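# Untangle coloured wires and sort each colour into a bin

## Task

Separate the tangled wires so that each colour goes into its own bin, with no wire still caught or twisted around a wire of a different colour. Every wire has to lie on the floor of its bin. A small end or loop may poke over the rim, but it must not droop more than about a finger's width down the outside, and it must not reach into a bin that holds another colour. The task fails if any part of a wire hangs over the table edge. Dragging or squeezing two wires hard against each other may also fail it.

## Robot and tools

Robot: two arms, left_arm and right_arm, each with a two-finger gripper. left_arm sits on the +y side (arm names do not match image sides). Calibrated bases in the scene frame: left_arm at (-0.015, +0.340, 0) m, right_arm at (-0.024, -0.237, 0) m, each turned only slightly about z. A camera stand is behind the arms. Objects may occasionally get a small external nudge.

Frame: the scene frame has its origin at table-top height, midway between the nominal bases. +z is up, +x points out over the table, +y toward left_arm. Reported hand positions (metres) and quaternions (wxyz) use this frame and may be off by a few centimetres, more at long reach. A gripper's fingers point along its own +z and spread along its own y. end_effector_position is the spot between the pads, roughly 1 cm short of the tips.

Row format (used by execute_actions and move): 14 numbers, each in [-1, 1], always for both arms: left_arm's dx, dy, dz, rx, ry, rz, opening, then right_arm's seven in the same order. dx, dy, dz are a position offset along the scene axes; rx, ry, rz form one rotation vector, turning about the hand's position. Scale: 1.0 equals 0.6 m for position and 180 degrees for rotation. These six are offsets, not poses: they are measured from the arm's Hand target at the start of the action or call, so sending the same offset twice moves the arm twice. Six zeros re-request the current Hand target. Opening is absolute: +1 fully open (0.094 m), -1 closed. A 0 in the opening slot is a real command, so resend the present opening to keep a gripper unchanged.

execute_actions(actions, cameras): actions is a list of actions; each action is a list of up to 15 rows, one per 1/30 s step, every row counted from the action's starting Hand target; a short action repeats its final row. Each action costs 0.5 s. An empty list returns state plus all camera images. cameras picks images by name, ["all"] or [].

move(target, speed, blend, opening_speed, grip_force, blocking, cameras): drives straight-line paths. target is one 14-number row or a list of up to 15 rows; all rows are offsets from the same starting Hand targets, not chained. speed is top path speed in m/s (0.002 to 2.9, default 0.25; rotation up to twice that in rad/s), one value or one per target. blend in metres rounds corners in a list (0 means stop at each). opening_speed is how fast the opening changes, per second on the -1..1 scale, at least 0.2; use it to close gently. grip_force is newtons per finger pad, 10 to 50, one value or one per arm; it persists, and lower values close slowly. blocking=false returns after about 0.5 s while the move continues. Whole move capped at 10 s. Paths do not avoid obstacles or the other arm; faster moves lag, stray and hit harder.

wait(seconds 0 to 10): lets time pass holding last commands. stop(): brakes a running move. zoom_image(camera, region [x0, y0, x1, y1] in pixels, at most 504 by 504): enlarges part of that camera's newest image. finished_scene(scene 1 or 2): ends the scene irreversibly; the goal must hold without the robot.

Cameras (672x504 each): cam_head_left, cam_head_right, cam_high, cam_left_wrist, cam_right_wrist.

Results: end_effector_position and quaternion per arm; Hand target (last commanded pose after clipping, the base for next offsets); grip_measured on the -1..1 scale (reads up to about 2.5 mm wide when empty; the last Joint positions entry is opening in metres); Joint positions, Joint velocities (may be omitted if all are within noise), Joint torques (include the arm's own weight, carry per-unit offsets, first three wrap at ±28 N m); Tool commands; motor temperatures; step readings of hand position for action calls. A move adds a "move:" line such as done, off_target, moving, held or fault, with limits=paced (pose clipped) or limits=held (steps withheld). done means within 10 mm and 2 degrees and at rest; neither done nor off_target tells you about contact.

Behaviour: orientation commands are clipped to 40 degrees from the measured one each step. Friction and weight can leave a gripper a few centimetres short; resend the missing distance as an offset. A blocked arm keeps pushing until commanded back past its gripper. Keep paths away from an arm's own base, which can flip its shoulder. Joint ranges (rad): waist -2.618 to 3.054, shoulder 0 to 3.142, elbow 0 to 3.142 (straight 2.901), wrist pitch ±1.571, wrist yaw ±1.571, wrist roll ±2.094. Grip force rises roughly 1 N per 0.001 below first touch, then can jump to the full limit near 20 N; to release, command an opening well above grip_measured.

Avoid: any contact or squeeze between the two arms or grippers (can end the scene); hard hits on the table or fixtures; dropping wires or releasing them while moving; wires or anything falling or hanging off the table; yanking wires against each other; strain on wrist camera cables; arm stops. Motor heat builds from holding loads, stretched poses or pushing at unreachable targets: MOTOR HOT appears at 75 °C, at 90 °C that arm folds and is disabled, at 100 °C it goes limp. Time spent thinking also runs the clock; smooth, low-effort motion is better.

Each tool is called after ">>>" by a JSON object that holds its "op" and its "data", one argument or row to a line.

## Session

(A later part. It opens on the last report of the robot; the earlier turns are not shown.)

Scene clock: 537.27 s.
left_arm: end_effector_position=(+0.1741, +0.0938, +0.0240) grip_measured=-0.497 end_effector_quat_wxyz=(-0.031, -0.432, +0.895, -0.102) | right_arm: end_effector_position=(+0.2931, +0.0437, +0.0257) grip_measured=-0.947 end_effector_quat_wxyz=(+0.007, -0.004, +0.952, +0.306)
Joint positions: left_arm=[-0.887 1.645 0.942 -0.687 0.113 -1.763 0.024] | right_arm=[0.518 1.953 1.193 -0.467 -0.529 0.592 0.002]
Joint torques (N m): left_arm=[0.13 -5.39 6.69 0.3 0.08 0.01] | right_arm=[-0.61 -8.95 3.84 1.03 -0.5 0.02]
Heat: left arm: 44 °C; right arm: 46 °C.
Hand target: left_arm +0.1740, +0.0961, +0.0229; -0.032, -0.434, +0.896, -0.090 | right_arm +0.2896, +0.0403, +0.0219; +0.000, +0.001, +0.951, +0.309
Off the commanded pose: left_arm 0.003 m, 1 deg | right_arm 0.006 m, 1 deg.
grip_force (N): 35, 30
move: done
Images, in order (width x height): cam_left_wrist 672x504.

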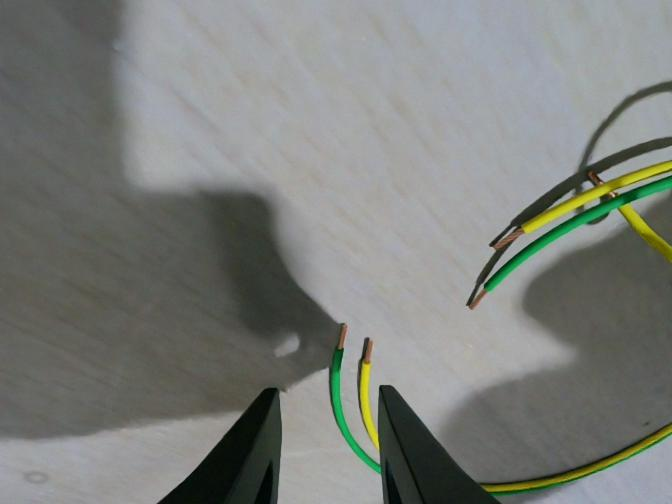

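>>> {"op": "move", "data": {
  "target": [
    [0,0,0,0,0.0,0,-0.78,0,0,0,0,0,0,-0.99],
    [0,0,-0.03,0,0.0,0,-0.78,0,0,0,0,0,0,-0.99]
  ],
  "speed": 0.04,
  "cameras": ["cam_left_wrist"]
}}

>>> {"op": "zoom_image", "data": {
  "camera": "cam_left_wrist",
  "region": [220, 204, 520, 504]
}}

Scene clock: 552.20 s.
left_arm: end_effector_position=(+0.1755, +0.0922, +0.0119) grip_measured=-0.777 end_effector_quat_wxyz=(-0.032, -0.433, +0.896, -0.099) | right_arm: end_effector_position=(+0.2931, +0.0437, +0.0257) grip_measured=-0.947 end_effector_quat_wxyz=(+0.007, -0.004, +0.952, +0.306)
Joint positions: left_arm=[-0.887 1.681 0.929 -0.644 0.113 -1.763 0.01] | right_arm=[0.518 1.953 1.193 -0.467 -0.529 0.592 0.002]
Joint torques (N m): left_arm=[0.21 -5.82 4.4 0.66 0.09 0.02] | right_arm=[-0.61 -8.95 3.84 1.02 -0.49 0.02]
Heat: left arm: 44 °C; right arm: 47 °C.
Hand target: left_arm +0.1741, +0.0960, +0.0049; -0.032, -0.434, +0.896, -0.090 | right_arm +0.2896, +0.0403, +0.0219; +0.000, +0.001, +0.951, +0.309
Off the commanded pose: left_arm 0.008 m, 1 deg | right_arm 0.006 m, 1 deg.
grip_force (N): 35, 30
move: done
Images, in order (width x height): cam_left_wrist 672x504.

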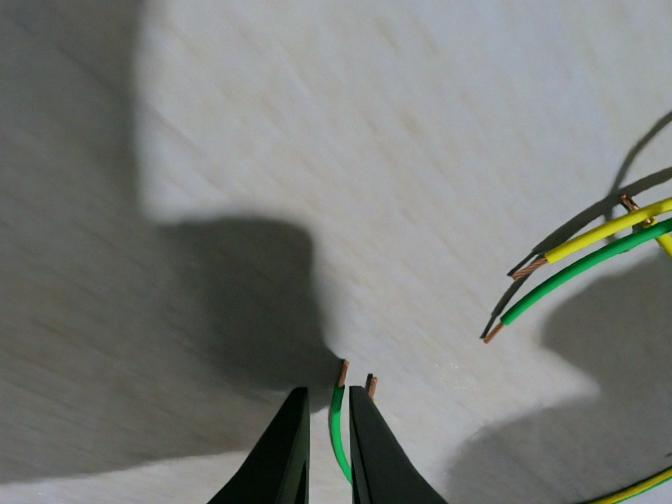

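Scaled by 1.680 from the camera's 672x504 image, which has a finer 960x720 frame.

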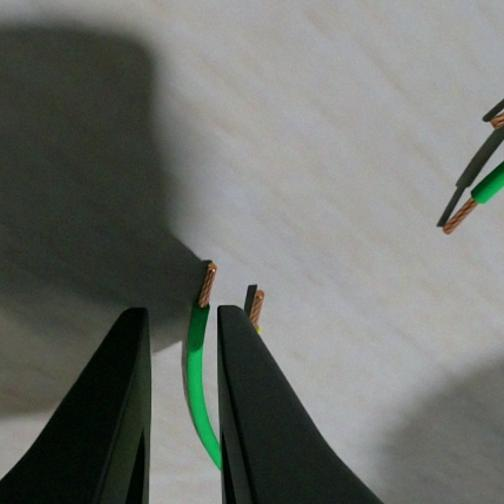

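Perfect. Lower a bit and close.

>>> {"op": "move", "data": {
  "target": [
    [0,0,-0.006,0,0.0,0,-0.78,0,0,0,0,0,0,-0.99],
    [0,0,-0.006,0,0.0,0,-1,0,0,0,0,0,0,-0.99],
    [0.0,0.06,0.1,0,0,0,-1,0,0,0,0,0,0,-0.99]
  ],
  "speed": 0.05,
  "opening_speed": 0.4,
  "cameras": ["cam_left_wrist","cam_right_wrist","cam_head_left"]
}}

>>> {"op": "zoom_image", "data": {
  "camera": "cam_head_left",
  "region": [290, 280, 430, 420]
}}

Scene clock: 563.63 s.
left_arm: end_effector_position=(+0.1720, +0.1309, +0.0567) grip_measured=-0.987 end_effector_quat_wxyz=(-0.035, -0.434, +0.896, -0.086) | right_arm: end_effector_position=(+0.2931, +0.0437, +0.0257) grip_measured=-0.947 end_effector_quat_wxyz=(+0.007, -0.004, +0.952, +0.306)
Joint positions: left_arm=[-0.798 1.518 0.961 -0.875 0.125 -1.675 0.001] | right_arm=[0.518 1.953 1.193 -0.467 -0.529 0.592 0.002]
Joint torques (N m): left_arm=[0.5 -7.2 6.91 0.21 0.1 0.06] | right_arm=[-0.62 -8.95 3.82 1.02 -0.5 0.02]
Heat: left arm: 44 °C; right arm: 47 °C.
Hand target: left_arm +0.1740, +0.1321, +0.0649; -0.032, -0.434, +0.896, -0.090 | right_arm +0.2896, +0.0403, +0.0219; +0.000, +0.001, +0.951, +0.309
Off the commanded pose: left_arm 0.009 m, 1 deg | right_arm 0.006 m, 1 deg.
grip_force (N): 35, 30
move: done
Images, in order (width x height): cam_head_left 672x504, cam_left_wrist 672x504, cam_right_wrist 672x504.

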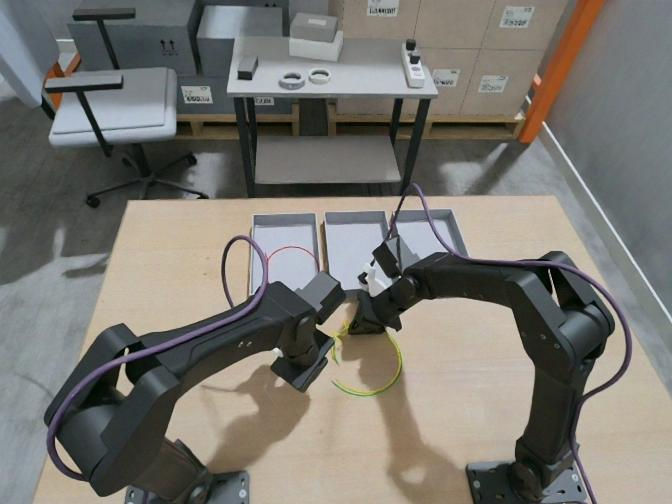

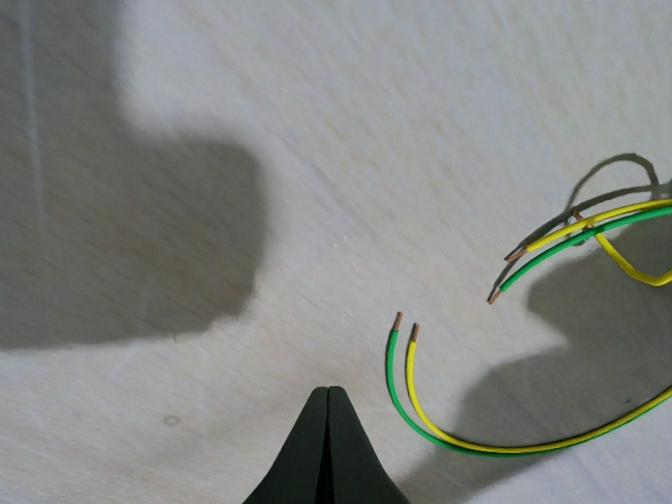

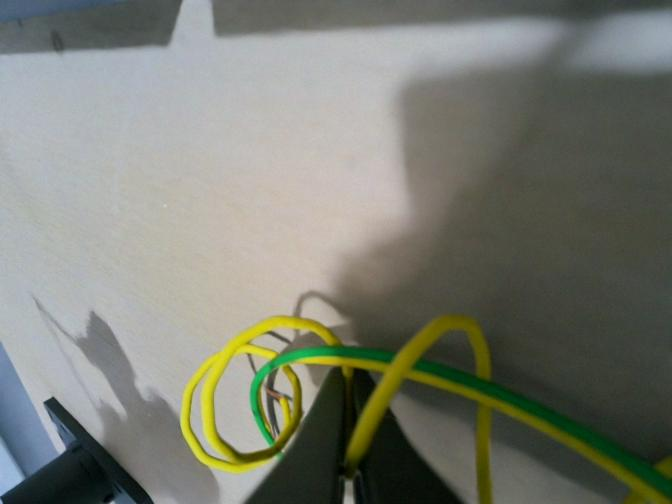

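Scaled by 3.600 from the camera's 672x504 image, which has a finer 960x720 frame.

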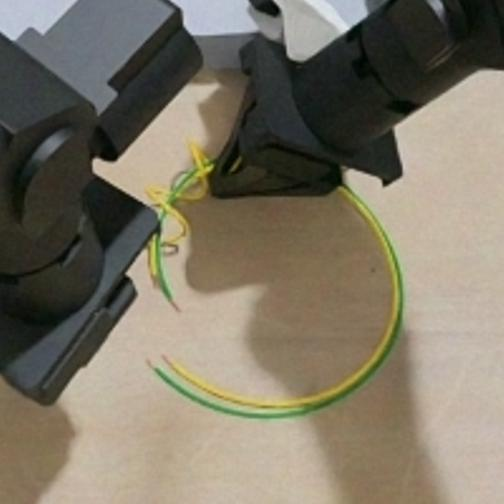

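>>> {"op": "move", "data": {
  "target": [
    [0,-0.0605,-0.065,0,0.0,0,-0.78,0,0,0,0,0,0,-0.99],
    [0,-0.0605,-0.112,0,0.0,0,-0.78,0,0,0,0,0,0,-0.99]
  ],
  "speed": 0.04,
  "cameras": ["cam_left_wrist"]
}}

>>> {"op": "zoom_image", "data": {
  "camera": "cam_left_wrist",
  "region": [220, 204, 520, 504]
}}

Scene clock: 577.10 s.
left_arm: end_effector_position=(+0.1777, +0.0906, +0.0077) grip_measured=-0.783 end_effector_quat_wxyz=(-0.035, -0.431, +0.896, -0.105) | right_arm: end_effector_position=(+0.2931, +0.0437, +0.0257) grip_measured=-0.947 end_effector_quat_wxyz=(+0.007, -0.004, +0.952, +0.306)
Joint positions: left_arm=[-0.879 1.692 0.92 -0.615 0.125 -1.752 0.01] | right_arm=[0.518 1.953 1.193 -0.467 -0.529 0.592 0.002]
Joint torques (N m): left_arm=[-0.54 -5.49 3.99 0.62 -0.04 -0.09] | right_arm=[-0.61 -8.96 3.84 1.02 -0.5 0.02]
Heat: left arm: 45 °C; right arm: 47 °C.
Hand target: left_arm +0.1740, +0.0958, -0.0022; -0.032, -0.434, +0.896, -0.090 | right_arm +0.2896, +0.0403, +0.0219; +0.000, +0.001, +0.951, +0.309
Off the commanded pose: left_arm 0.012 m, 2 deg | right_arm 0.006 m, 1 deg.
grip_force (N): 35, 30
move: off_target (left_arm)
Images, in order (width x height): cam_left_wrist 672x504.

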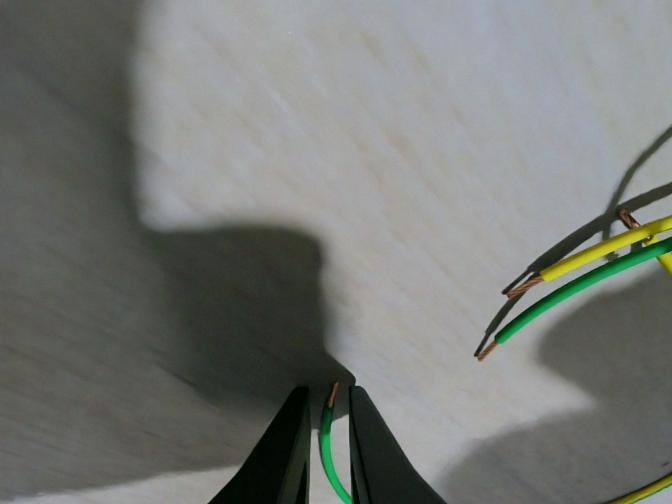

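Scaled by 1.680 from the camera's 672x504 image, which has a finer 960x720 frame.

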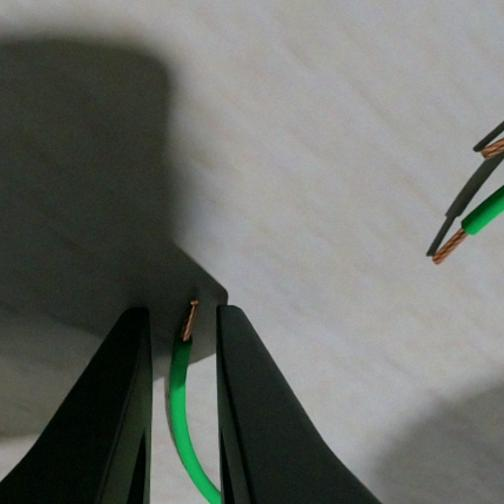

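>>> {"op": "move", "data": {
  "target": [
    [0,0,0,0,0.0,0,-1,0,0,0,0,0,0,-0.99],
    [0.0,0.06,0.1,0,0,0,-1,0,0,0,0,0,0,-0.99]
  ],
  "speed": 0.05,
  "opening_speed": 0.4,
  "cameras": ["cam_left_wrist"]
}}

Scene clock: 585.83 s.
left_arm: end_effector_position=(+0.1720, +0.1307, +0.0498) grip_measured=-0.987 end_effector_quat_wxyz=(-0.035, -0.434, +0.896, -0.086) | right_arm: end_effector_position=(+0.2931, +0.0437, +0.0257) grip_measured=-0.947 end_effector_quat_wxyz=(+0.007, -0.004, +0.952, +0.306)
Joint positions: left_arm=[-0.799 1.528 0.94 -0.845 0.126 -1.675 0.001] | right_arm=[0.518 1.953 1.193 -0.467 -0.529 0.592 0.002]
Joint torques (N m): left_arm=[0.7 -7.16 6.97 0.21 0.05 0.05] | right_arm=[-0.61 -8.95 3.84 1.02 -0.5 0.02]
Heat: left arm: 44 °C; right arm: 47 °C.
Hand target: left_arm +0.1740, +0.1318, +0.0577; -0.032, -0.434, +0.896, -0.090 | right_arm +0.2896, +0.0403, +0.0219; +0.000, +0.001, +0.951, +0.309
Off the commanded pose: left_arm 0.008 m, 1 deg | right_arm 0.006 m, 1 deg.
grip_force (N): 35, 30
move: done
Images, in order (width x height): cam_left_wrist 672x504.

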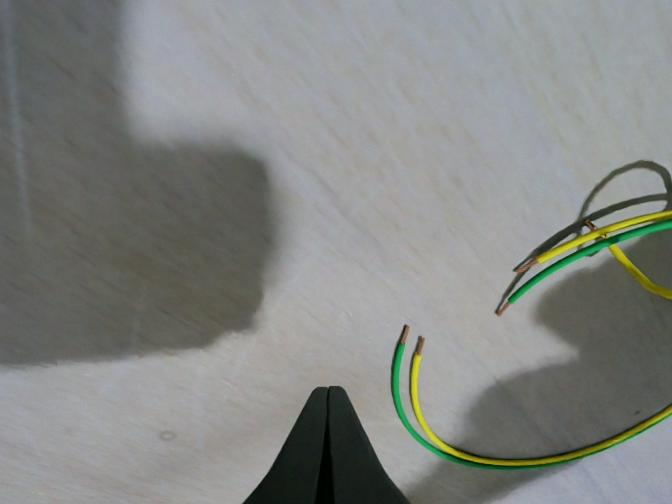

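>>> {"op": "execute_actions", "data": {
  "actions": [],
  "cameras": ["cam_left_wrist","cam_head_left"]
}}

>>> {"op": "zoom_image", "data": {
  "camera": "cam_left_wrist",
  "region": [200, 250, 500, 475]
}}

Scene clock: 629.67 s.
left_arm: end_effector_position=(+0.1719, +0.1307, +0.0497) grip_measured=-0.987 end_effector_quat_wxyz=(-0.035, -0.434, +0.896, -0.086) | right_arm: end_effector_position=(+0.2931, +0.0437, +0.0257) grip_measured=-0.947 end_effector_quat_wxyz=(+0.007, -0.004, +0.952, +0.306)
Joint positions: left_arm=[-0.799 1.528 0.94 -0.845 0.126 -1.675 0.001] | right_arm=[0.518 1.953 1.193 -0.467 -0.529 0.592 0.002]
Joint velocities: within noise
Joint torques (N m): left_arm=[0.76 -7.24 6.9 0.24 0.07 -0.01] | right_arm=[-0.61 -8.95 3.82 1.02 -0.49 0.02]
Motor temperatures (°C): left_arm=[33 44 49 33 31 33 36] | right_arm=[31 47 38 37 35 32 35]
Heat: left arm: 49 °C; right arm: 47 °C.
Hand target: left_arm +0.1740, +0.1318, +0.0577; -0.032, -0.434, +0.896, -0.090 | right_arm +0.2896, +0.0403, +0.0219; +0.000, +0.001, +0.951, +0.309
Tool commands: left_gripper/opening=-1.0 right_gripper/opening=-0.99
Off the commanded pose: left_arm 0.008 m, 1 deg | right_arm 0.006 m, 1 deg.
grip_force (N): 35, 30
Images, in order (width x height): cam_head_left 672x504, cam_left_wrist 672x504.

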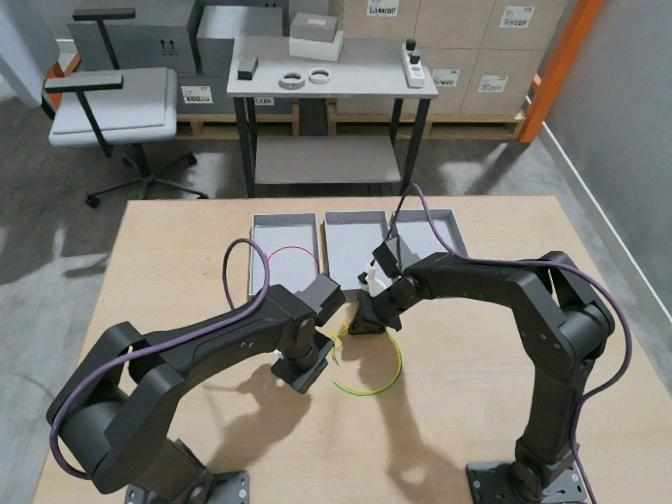

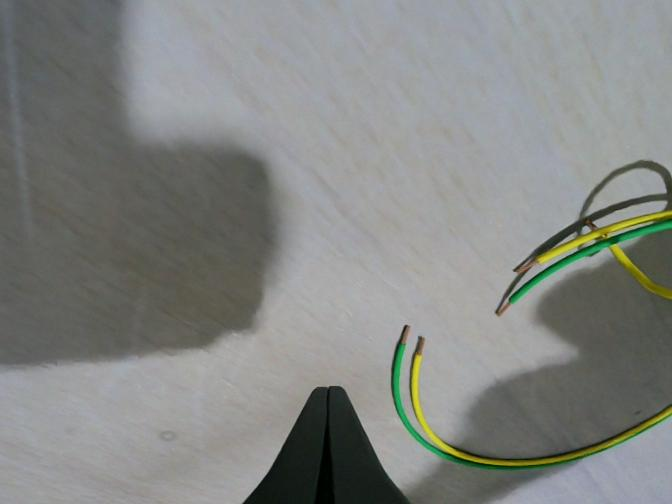

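Scaled by 1.680 from the camera's 672x504 image, which has a finer 960x720 frame.

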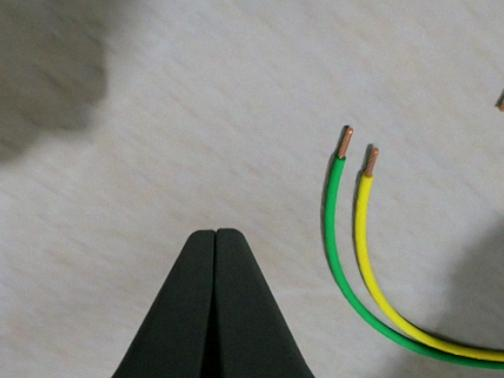

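>>> {"op": "move", "data": {
  "target": [-0.004,-0.085,-0.02,0.06,0,0,-0.86,0,0,0,0,0,0,-0.99],
  "speed": 0.1,
  "cameras": ["cam_left_wrist"]
}}

>>> {"op": "zoom_image", "data": {
  "camera": "cam_left_wrist",
  "region": [200, 275, 500, 500]
}}

Scene clock: 662.53 s.
left_arm: end_effector_position=(+0.1709, +0.0784, +0.0464) grip_measured=-0.863 end_effector_quat_wxyz=(+0.002, -0.432, +0.902, -0.019) | right_arm: end_effector_position=(+0.2931, +0.0437, +0.0257) grip_measured=-0.947 end_effector_quat_wxyz=(+0.007, -0.004, +0.952, +0.306)
Joint positions: left_arm=[-0.989 1.772 1.207 -0.968 0.003 -1.847 0.006] | right_arm=[0.518 1.953 1.193 -0.467 -0.529 0.592 0.002]
Joint torques (N m): left_arm=[-0.32 -6.64 6.8 0.03 -0.16 -0.14] | right_arm=[-0.61 -8.95 3.82 1.02 -0.5 0.02]
Heat: left arm: 49 °C; right arm: 47 °C.
Hand target: left_arm +0.1716, +0.0807, +0.0458; +0.009, -0.435, +0.900, -0.005 | right_arm +0.2896, +0.0403, +0.0219; +0.000, +0.001, +0.951, +0.309
Off the commanded pose: left_arm 0.003 m, 2 deg | right_arm 0.006 m, 1 deg.
grip_force (N): 35, 30
move: done
Images, in order (width x height): cam_left_wrist 672x504.

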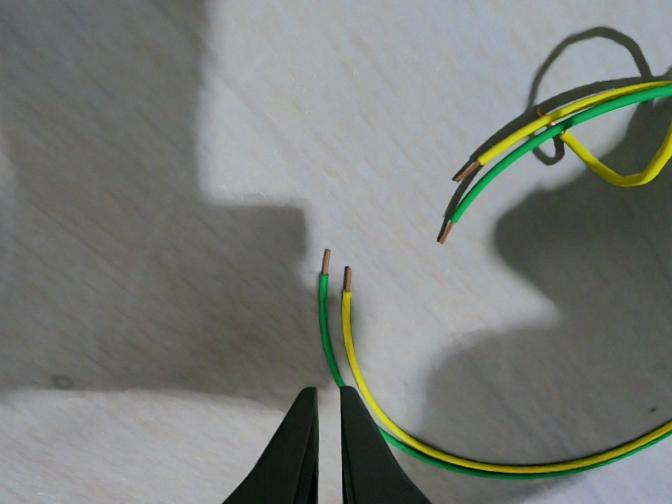

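Scaled by 1.680 from the camera's 672x504 image, which has a finer 960x720 frame.

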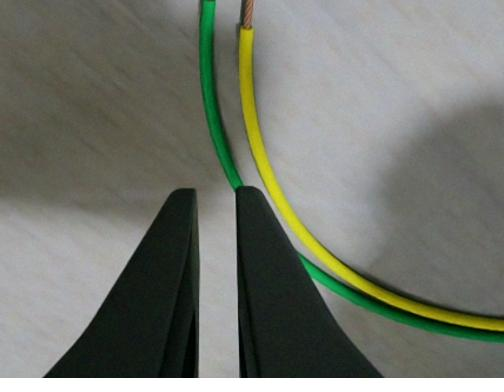

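>>> {"op": "move", "data": {
  "target": [-0.004,0.002,-0.055,0,0,0,-0.86,0,0,0,0,0,0,-0.99],
  "speed": 0.06,
  "cameras": ["cam_left_wrist"]
}}

>>> {"op": "zoom_image", "data": {
  "camera": "cam_left_wrist",
  "region": [200, 275, 500, 500]
}}

Scene clock: 685.13 s.
left_arm: end_effector_position=(+0.1705, +0.0790, +0.0198) grip_measured=-0.863 end_effector_quat_wxyz=(+0.001, -0.434, +0.901, -0.015) | right_arm: end_effector_position=(+0.2931, +0.0437, +0.0257) grip_measured=-0.947 end_effector_quat_wxyz=(+0.007, -0.004, +0.952, +0.306)
Joint positions: left_arm=[-0.989 1.813 1.145 -0.872 0.002 -1.852 0.006] | right_arm=[0.518 1.953 1.193 -0.467 -0.529 0.592 0.002]
Joint torques (N m): left_arm=[-0.73 -6.98 4.44 0.34 -0.11 -0.13] | right_arm=[-0.61 -8.95 3.84 1.02 -0.5 0.02]
Heat: left arm: 46 °C; right arm: 47 °C.
Hand target: left_arm +0.1692, +0.0820, +0.0127; +0.009, -0.435, +0.900, -0.005 | right_arm +0.2896, +0.0403, +0.0219; +0.000, +0.001, +0.951, +0.309
Off the commanded pose: left_arm 0.008 m, 1 deg | right_arm 0.006 m, 1 deg.
grip_force (N): 35, 30
move: done
Images, in order (width x height): cam_left_wrist 672x504.

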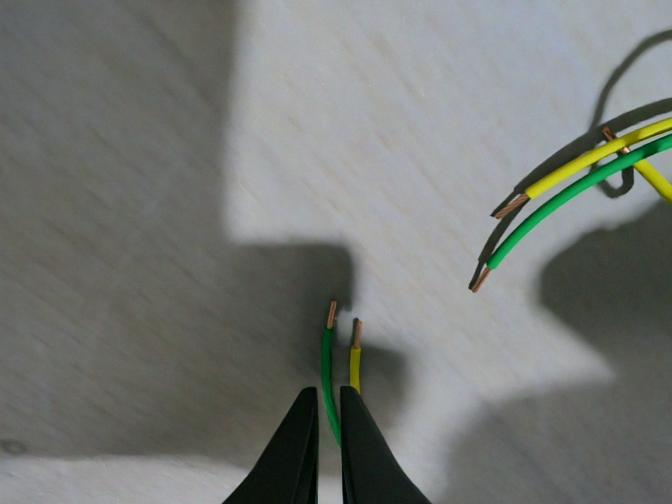

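Scaled by 1.680 from the camera's 672x504 image, which has a finer 960x720 frame.

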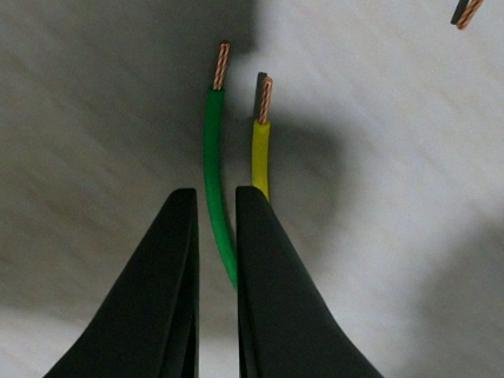

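>>> {"op": "move", "data": {
  "target": [0.002,-0.001,-0.030,0,0,0,-0.86,0,0,0,0,0,0,-0.99],
  "speed": 0.05,
  "cameras": ["cam_left_wrist"]
}}

>>> {"op": "zoom_image", "data": {
  "camera": "cam_left_wrist",
  "region": [200, 275, 500, 500]
}}

Scene clock: 694.27 s.
left_arm: end_effector_position=(+0.1708, +0.0787, +0.0061) grip_measured=-0.863 end_effector_quat_wxyz=(+0.001, -0.434, +0.901, -0.014) | right_arm: end_effector_position=(+0.2931, +0.0437, +0.0257) grip_measured=-0.947 end_effector_quat_wxyz=(+0.007, -0.004, +0.952, +0.306)
Joint positions: left_arm=[-0.989 1.84 1.119 -0.822 0.002 -1.852 0.006] | right_arm=[0.518 1.953 1.193 -0.467 -0.529 0.592 0.002]
Joint torques (N m): left_arm=[-0.75 -6.17 3.93 0.53 -0.15 -0.08] | right_arm=[-0.61 -8.95 3.82 1.02 -0.49 0.02]
Heat: left arm: 45 °C; right arm: 47 °C.
Hand target: left_arm +0.1704, +0.0813, -0.0052; +0.009, -0.435, +0.900, -0.005 | right_arm +0.2896, +0.0403, +0.0219; +0.000, +0.001, +0.951, +0.309
Off the commanded pose: left_arm 0.012 m, 1 deg | right_arm 0.006 m, 1 deg.
grip_force (N): 35, 30
move: off_target (left_arm)
Images, in order (width x height): cam_left_wrist 672x504.

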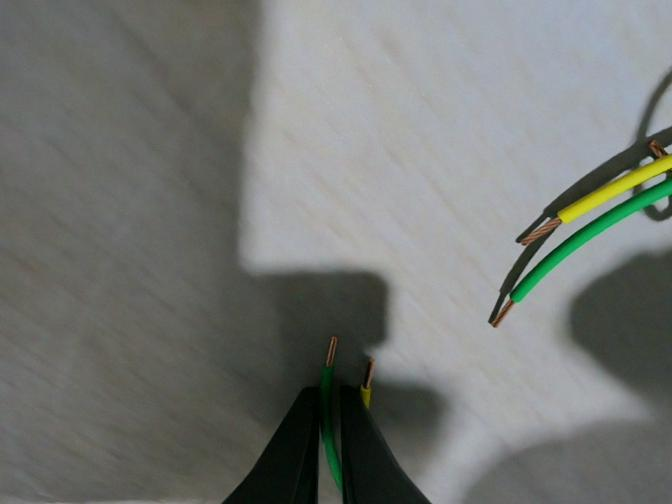

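Scaled by 1.680 from the camera's 672x504 image, which has a finer 960x720 frame.

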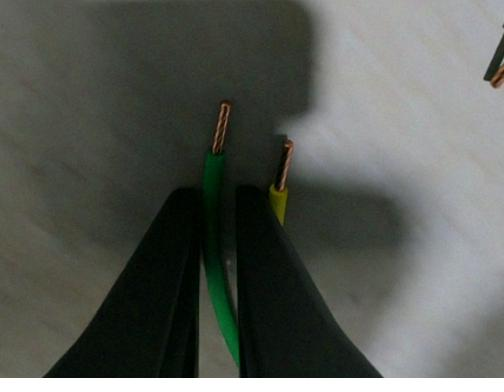

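>>> {"op": "move", "data": {
  "target": [0.001,-0.001,0.012,0,0,0,-1,0,0,0,0,0,0,-0.99],
  "speed": 0.05,
  "cameras": ["cam_left_wrist"]
}}

>>> {"op": "zoom_image", "data": {
  "camera": "cam_left_wrist",
  "region": [200, 275, 500, 500]
}}

Scene clock: 702.07 s.
left_arm: end_effector_position=(+0.1708, +0.0787, +0.0061) grip_measured=-0.957 end_effector_quat_wxyz=(+0.001, -0.434, +0.901, -0.014) | right_arm: end_effector_position=(+0.2931, +0.0437, +0.0257) grip_measured=-0.947 end_effector_quat_wxyz=(+0.007, -0.004, +0.952, +0.306)
Joint positions: left_arm=[-0.989 1.84 1.119 -0.822 0.002 -1.852 0.002] | right_arm=[0.518 1.953 1.193 -0.467 -0.529 0.592 0.002]
Joint torques (N m): left_arm=[-0.47 -6.98 5.14 0.24 -0.12 -0.07] | right_arm=[-0.61 -8.95 3.84 1.02 -0.5 0.02]
Heat: left arm: 45 °C; right arm: 47 °C.
Hand target: left_arm +0.1710, +0.0807, +0.0020; +0.009, -0.435, +0.900, -0.005 | right_arm +0.2896, +0.0403, +0.0219; +0.000, +0.001, +0.951, +0.309
Off the commanded pose: left_arm 0.005 m, 1 deg | right_arm 0.006 m, 1 deg.
grip_force (N): 35, 30
move: done
Images, in order (width x height): cam_left_wrist 672x504.

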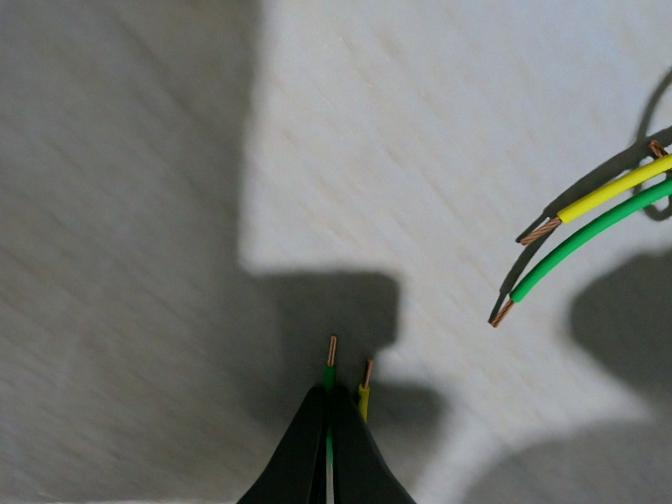

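Scaled by 1.680 from the camera's 672x504 image, which has a finer 960x720 frame.

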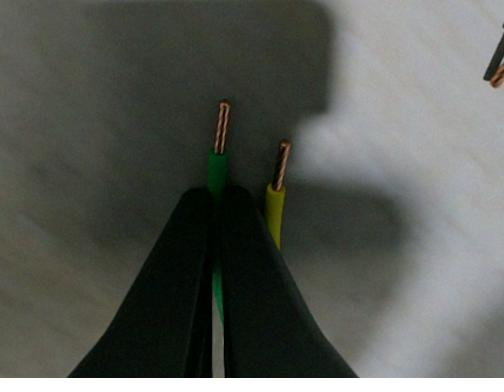

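>>> {"op": "move", "data": {
  "target": [
    [-0.01,0.0,0.08,0,0,0,-1,0,0,0,0,0,0,-0.99],
    [0.02,0.06,0.23,0,0,0,-1,0,0,0,0,0,0,-0.99]
  ],
  "speed": 0.07,
  "blend": 0.02,
  "cameras": ["cam_left_wrist","cam_head_left","cam_right_wrist"]
}}

Scene clock: 716.87 s.
left_arm: end_effector_position=(+0.1810, +0.1118, +0.1309) grip_measured=-0.957 end_effector_quat_wxyz=(+0.000, -0.435, +0.901, -0.003) | right_arm: end_effector_position=(+0.2931, +0.0437, +0.0257) grip_measured=-0.947 end_effector_quat_wxyz=(+0.007, -0.004, +0.952, +0.306)
Joint positions: left_arm=[-0.897 1.674 1.435 -1.325 0.002 -1.762 0.002] | right_arm=[0.518 1.953 1.193 -0.467 -0.529 0.592 0.002]
Joint torques (N m): left_arm=[0.5 -8.62 6.94 -0.05 -0.12 0.01] | right_arm=[-0.61 -8.96 3.84 1.02 -0.49 0.02]
Heat: left arm: 46 °C; right arm: 47 °C.
Hand target: left_arm +0.1830, +0.1168, +0.1400; +0.009, -0.435, +0.900, -0.005 | right_arm +0.2896, +0.0403, +0.0219; +0.000, +0.001, +0.951, +0.309
Off the commanded pose: left_arm 0.011 m, 1 deg | right_arm 0.006 m, 1 deg.
grip_force (N): 35, 30
move: off_target (left_arm)
Images, in order (width x height): cam_head_left 672x504, cam_left_wrist 672x504, cam_right_wrist 672x504.

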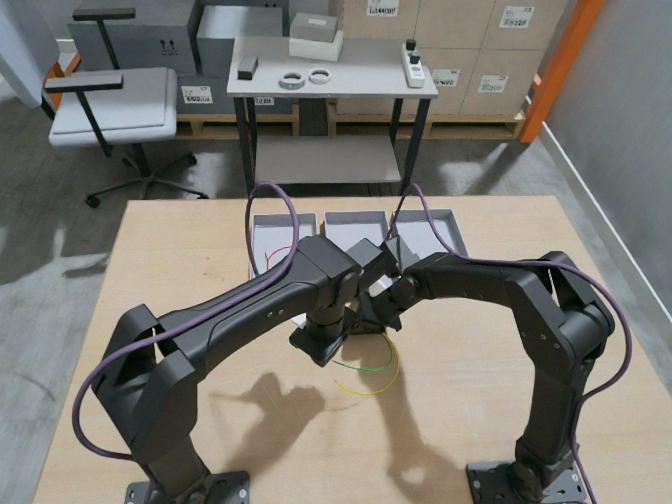

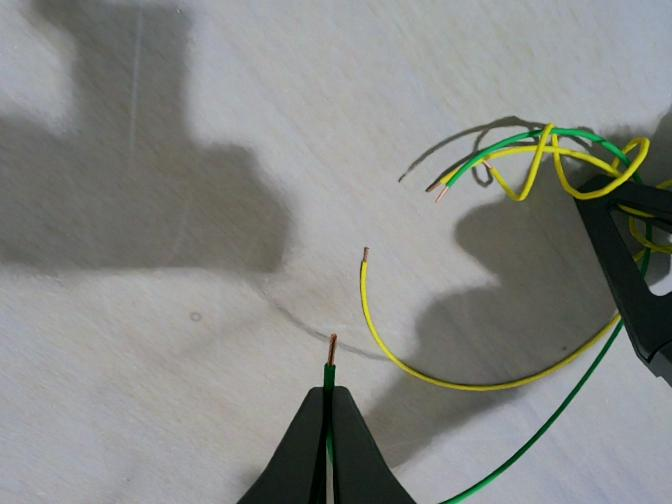

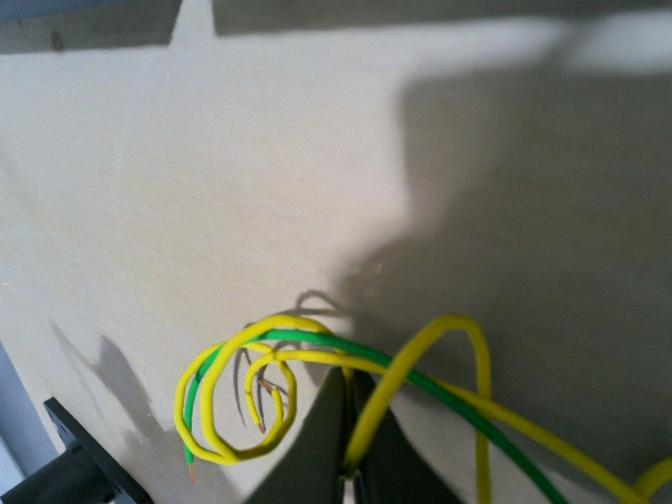

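>>> {"op": "move", "data": {
  "target": [
    [-0.06,0.03,0.08,0,0,0,-1,0,0,0,0,0,0,-0.99],
    [-0.05,0.12,0.3,0,0,0,-1,0,0,0,0,0,0,-0.99]
  ],
  "speed": 0.08,
  "blend": 0.02,
  "cameras": ["cam_left_wrist","cam_head_left","cam_right_wrist"]
}}

Scene clock: 728.63 s.
left_arm: end_effector_position=(+0.1556, +0.1817, +0.3171) grip_measured=-0.957 end_effector_quat_wxyz=(+0.094, -0.421, +0.868, -0.247) | right_arm: end_effector_position=(+0.2931, +0.0437, +0.0257) grip_measured=-0.947 end_effector_quat_wxyz=(+0.007, -0.004, +0.952, +0.306)
Joint positions: left_arm=[-0.785 1.179 1.679 -1.536 0.002 -1.654 0.002] | right_arm=[0.518 1.953 1.193 -0.467 -0.529 0.592 0.002]
Joint torques (N m): left_arm=[0.54 -2.22 5.82 0.85 -0.07 0.06] | right_arm=[-0.61 -8.95 3.82 1.02 -0.49 0.02]
Heat: left arm: 47 °C; right arm: 47 °C.
Hand target: left_arm +0.1531, +0.1888, +0.3199; +0.009, -0.435, +0.900, -0.005 | right_arm +0.2897, +0.0403, +0.0219; +0.000, +0.001, +0.951, +0.309
Off the commanded pose: left_arm 0.008 m, 30 deg | right_arm 0.006 m, 1 deg.
joint sent to its limit (left arm) — joint 4 (wrist pitch), lower limit. The joint targets are off in orientation, not in position.
grip_force (N): 35, 30
move: off_target (left_arm)
Images, in order (width x height): cam_head_left 672x504, cam_left_wrist 672x504, cam_right_wrist 672x504.

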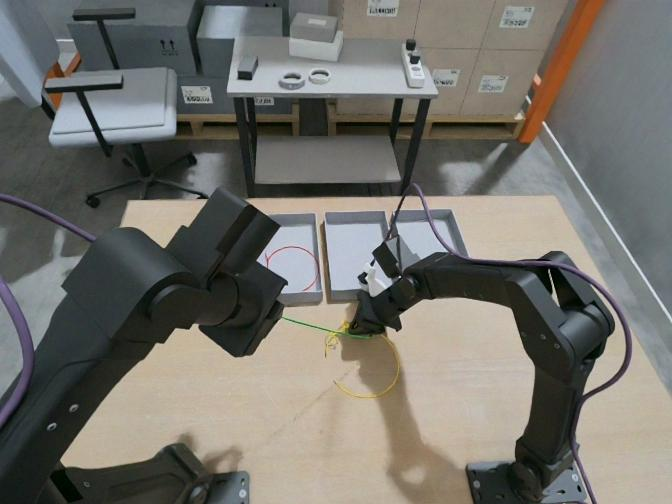

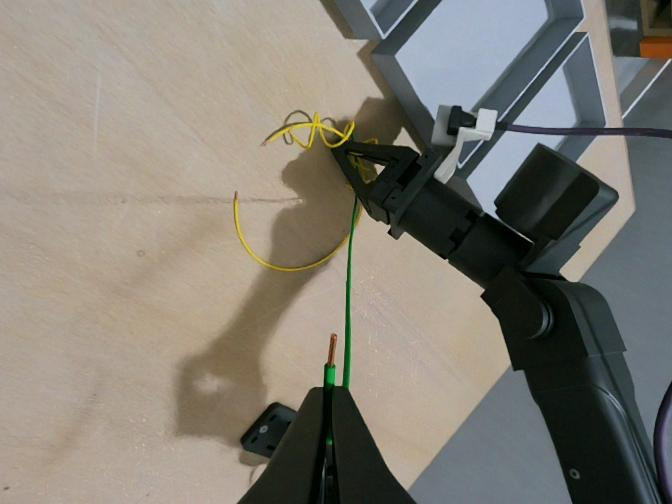

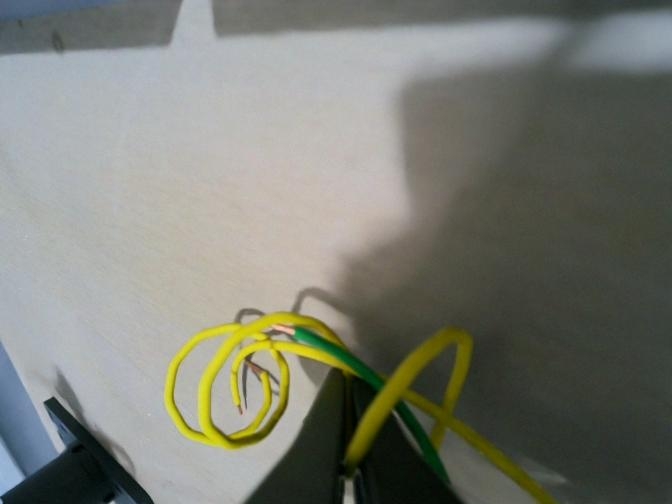

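>>> {"op": "move", "data": {
  "target": [
    [0.0,0.03,0.09,0,0,0,-1,0,0,0,0,0,0,-0.99],
    [0.0,0.22,0.1,0,0,0,-1,0,0,0,0,0,0,-0.99]
  ],
  "speed": 0.08,
  "blend": 0.02,
  "cameras": ["cam_left_wrist","cam_head_left","cam_right_wrist"]
}}

Scene clock: 742.93 s.
left_arm: end_effector_position=(+0.1594, +0.3188, +0.3856) grip_measured=-0.957 end_effector_quat_wxyz=(+0.344, -0.403, +0.817, -0.227) | right_arm: end_effector_position=(+0.2931, +0.0437, +0.0257) grip_measured=-0.947 end_effector_quat_wxyz=(+0.007, -0.004, +0.952, +0.306)
Joint positions: left_arm=[-0.164 0.939 1.756 -1.539 -0.003 -1.045 0.002] | right_arm=[0.518 1.953 1.193 -0.467 -0.529 0.592 0.002]
Joint torques (N m): left_arm=[0.54 0.77 3.06 1.31 0.04 0.06] | right_arm=[-0.61 -8.96 3.82 1.02 -0.5 0.01]
Heat: left arm: 47 °C; right arm: 47 °C.
Hand target: left_arm +0.1531, +0.3207, +0.3799; +0.063, -0.435, +0.897, -0.041 | right_arm +0.2896, +0.0403, +0.0219; +0.000, +0.001, +0.951, +0.309
Off the commanded pose: left_arm 0.009 m, 47 deg; orientation clipped | right_arm 0.006 m, 1 deg.
joint sent to its limit (left arm) — joint 4 (wrist pitch), lower limit. The joint targets are off in orientation, not in position.
grip_force (N): 35, 30
move: off_target (left_arm); limits=paced
Images, in order (width x height): cam_head_left 672x504, cam_left_wrist 672x504, cam_right_wrist 672x504.

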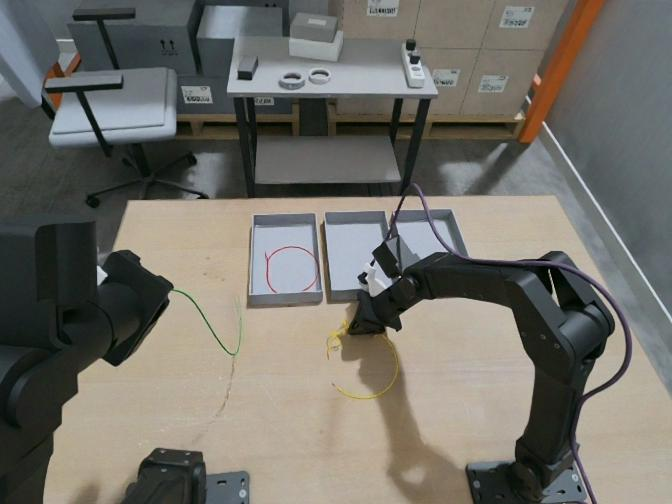

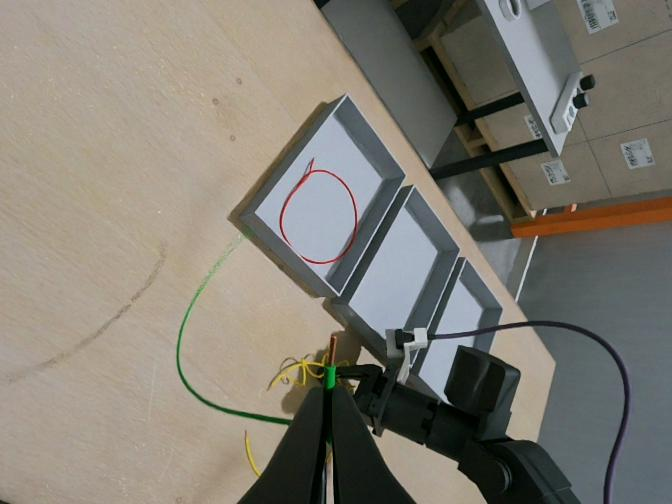

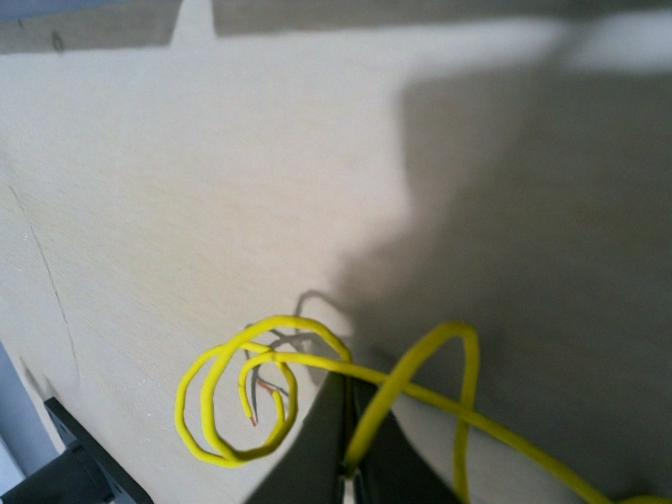

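>>> {"op": "move", "data": {
  "target": [0,0,0,0,0,0,-1,0,-0.03,0.25,0,0,0,-0.99],
  "speed": 0.08,
  "cameras": ["cam_left_wrist","cam_head_left","cam_right_wrist","cam_high"]
}}

>>> {"op": "zoom_image", "data": {
  "camera": "cam_head_left",
  "region": [240, 190, 470, 400]
}}

Scene clock: 753.97 s.
left_arm: end_effector_position=(+0.1594, +0.3187, +0.3856) grip_measured=-0.957 end_effector_quat_wxyz=(+0.344, -0.402, +0.818, -0.227) | right_arm: end_effector_position=(+0.2863, +0.0210, +0.1491) grip_measured=-0.947 end_effector_quat_wxyz=(-0.020, +0.010, +0.956, +0.291)
Joint positions: left_arm=[-0.164 0.939 1.756 -1.539 -0.002 -1.042 0.002] | right_arm=[0.472 1.814 1.541 -1.041 -0.539 0.553 0.002]
Joint torques (N m): left_arm=[0.75 0.77 3.06 1.32 0.01 0.11] | right_arm=[-0.5 -11 8.69 0.61 -0.55 -0.09]
Heat: left arm: 45 °C; right arm: 48 °C.
Hand target: left_arm +0.1531, +0.3207, +0.3799; +0.063, -0.435, +0.897, -0.041 | right_arm +0.2896, +0.0224, +0.1720; +0.000, +0.000, +0.951, +0.309
Off the commanded pose: left_arm 0.009 m, 40 deg | right_arm 0.023 m, 3 deg.
joint sent to its limit (left arm) — joint 4 (wrist pitch), lower limit. The joint targets are off in orientation, not in position.
grip_force (N): 35, 30
move: off_target (left_arm, right_arm)
Images, in order (width x height): cam_head_left 672x504, cam_high 672x504, cam_left_wrist 672x504, cam_right_wrist 672x504.

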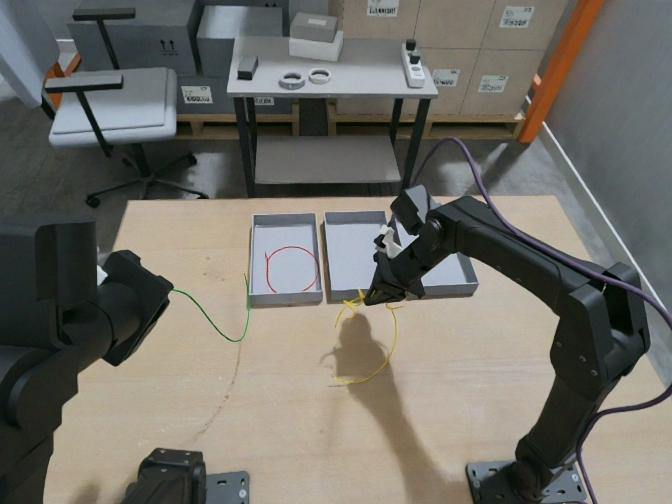

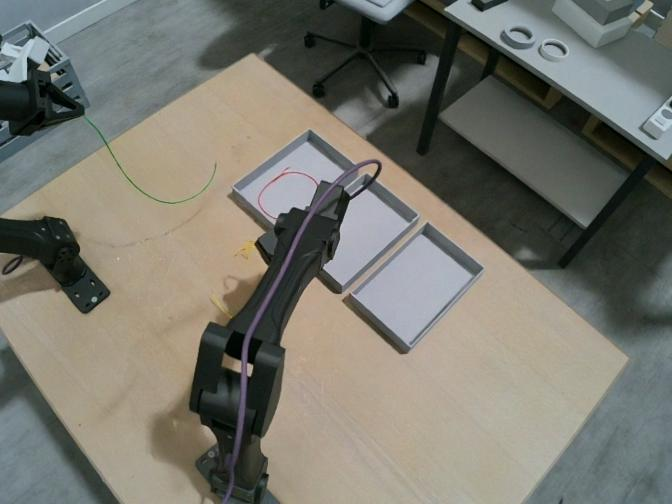

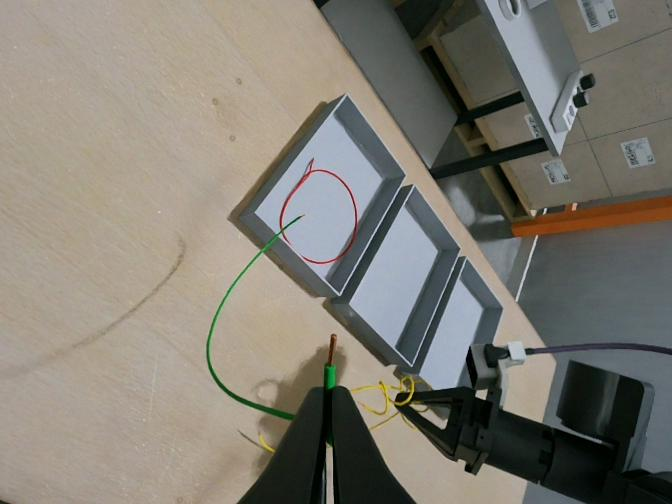

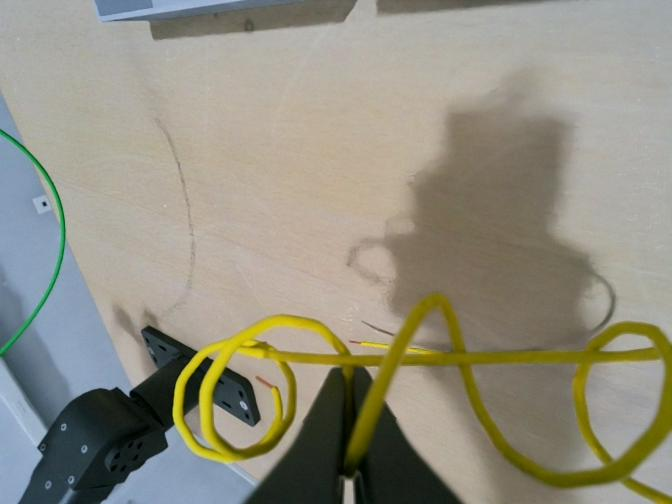

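Scaled by 2.191 from the camera's 672x504 image, which has a finer 960x720 frame.

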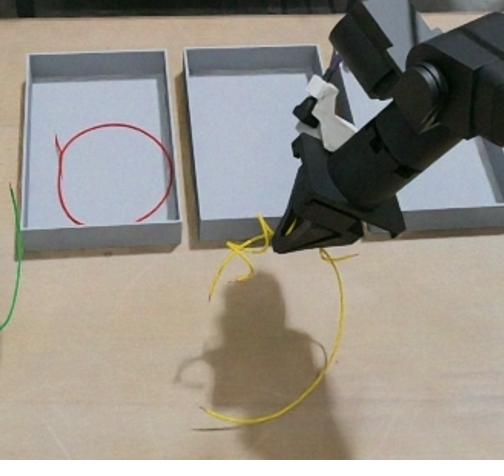

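>>> {"op": "move", "data": {
  "target": [
    [0,0,0,0,0,0,-1,0.08,-0.14,0.2,0,0,0,-0.99],
    [0,0,0,0,0,0,-1,0.442,-0.345,0.19,0,0,0,-0.99]
  ],
  "speed": 0.12,
  "blend": 0.04,
  "cameras": ["cam_head_left","cam_right_wrist","cam_high"]
}}

>>> {"op": "zoom_image", "data": {
  "camera": "cam_head_left",
  "region": [300, 160, 530, 370]
}}

Scene clock: 778.00 s.
left_arm: end_effector_position=(+0.1594, +0.3187, +0.3856) grip_measured=-0.957 end_effector_quat_wxyz=(+0.344, -0.402, +0.818, -0.227) | right_arm: end_effector_position=(+0.5488, -0.1845, +0.2855) grip_measured=-0.947 end_effector_quat_wxyz=(+0.287, +0.097, +0.877, +0.373)
Joint positions: left_arm=[-0.164 0.939 1.756 -1.539 -0.002 -1.042 0.002] | right_arm=[-0.108 2.442 2.836 -1.233 -0.726 0.39 0.002]
Joint torques (N m): left_arm=[0.61 0.8 2.96 1.34 0.04 0.08] | right_arm=[-0.27 -10.58 8.12 1.61 -0.57 0.01]
Motor temperatures (°C): left_arm=[33 39 44 35 31 33 36] | right_arm=[31 51 40 37 35 32 35]
Heat: left arm: 44 °C; right arm: 51 °C.
Hand target: left_arm +0.1531, +0.3207, +0.3799; +0.063, -0.435, +0.897, -0.041 | right_arm +0.5548, -0.1847, +0.2860; +0.000, +0.000, +0.951, +0.309
Off the commanded pose: left_arm 0.009 m, 40 deg | right_arm 0.006 m, 37 deg.
elbow stopped short (right arm): the move would have taken joint 3 (elbow) straighter than the controller allows.
joint sent to its limit (left arm) — joint 4 (wrist pitch), lower limit. The joint targets are off in orientation, not in position.
grip_force (N): 35, 30
move: off_target (left_arm, right_arm)
Images, in order (width x height): cam_head_left 672x504, cam_high 672x504, cam_right_wrist 672x504.

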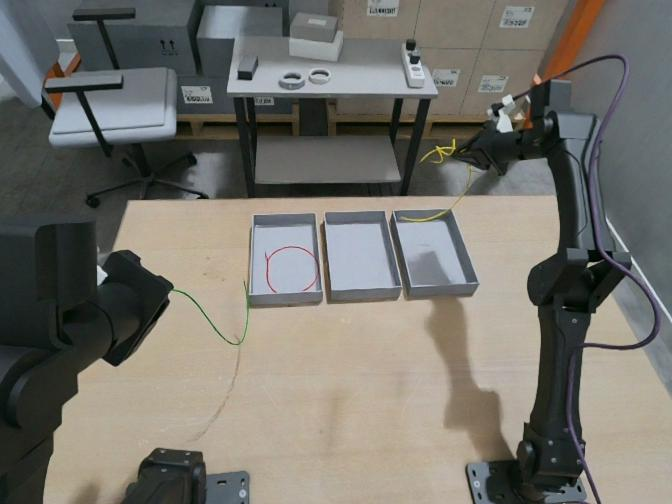

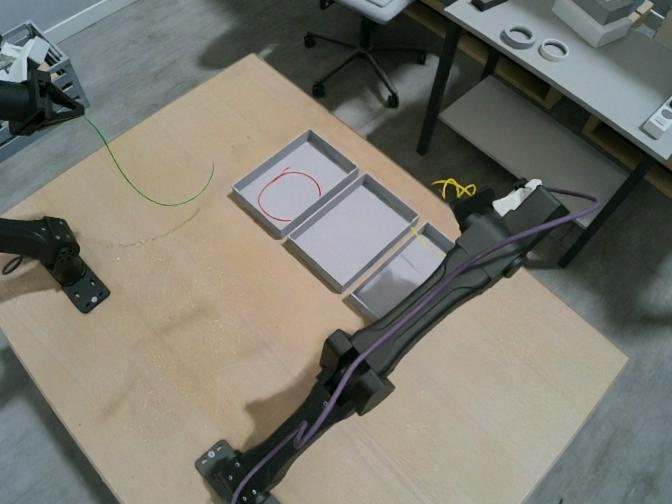

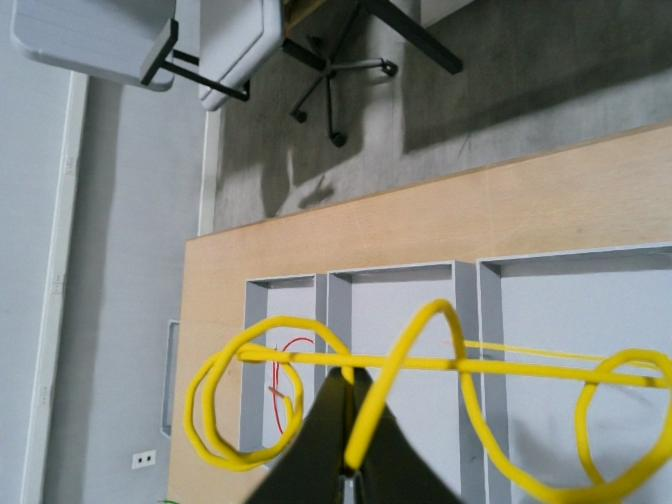

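Scaled by 2.191 from the camera's 672x504 image, which has a finer 960x720 frame.

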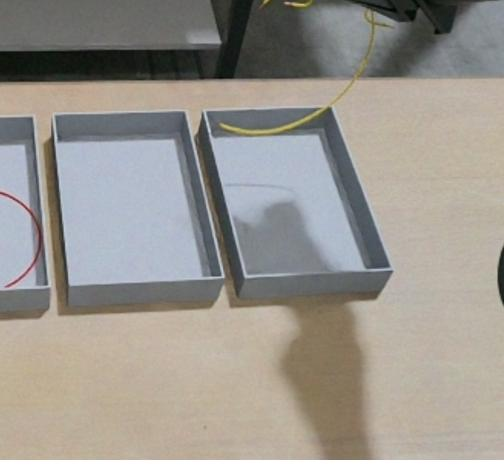

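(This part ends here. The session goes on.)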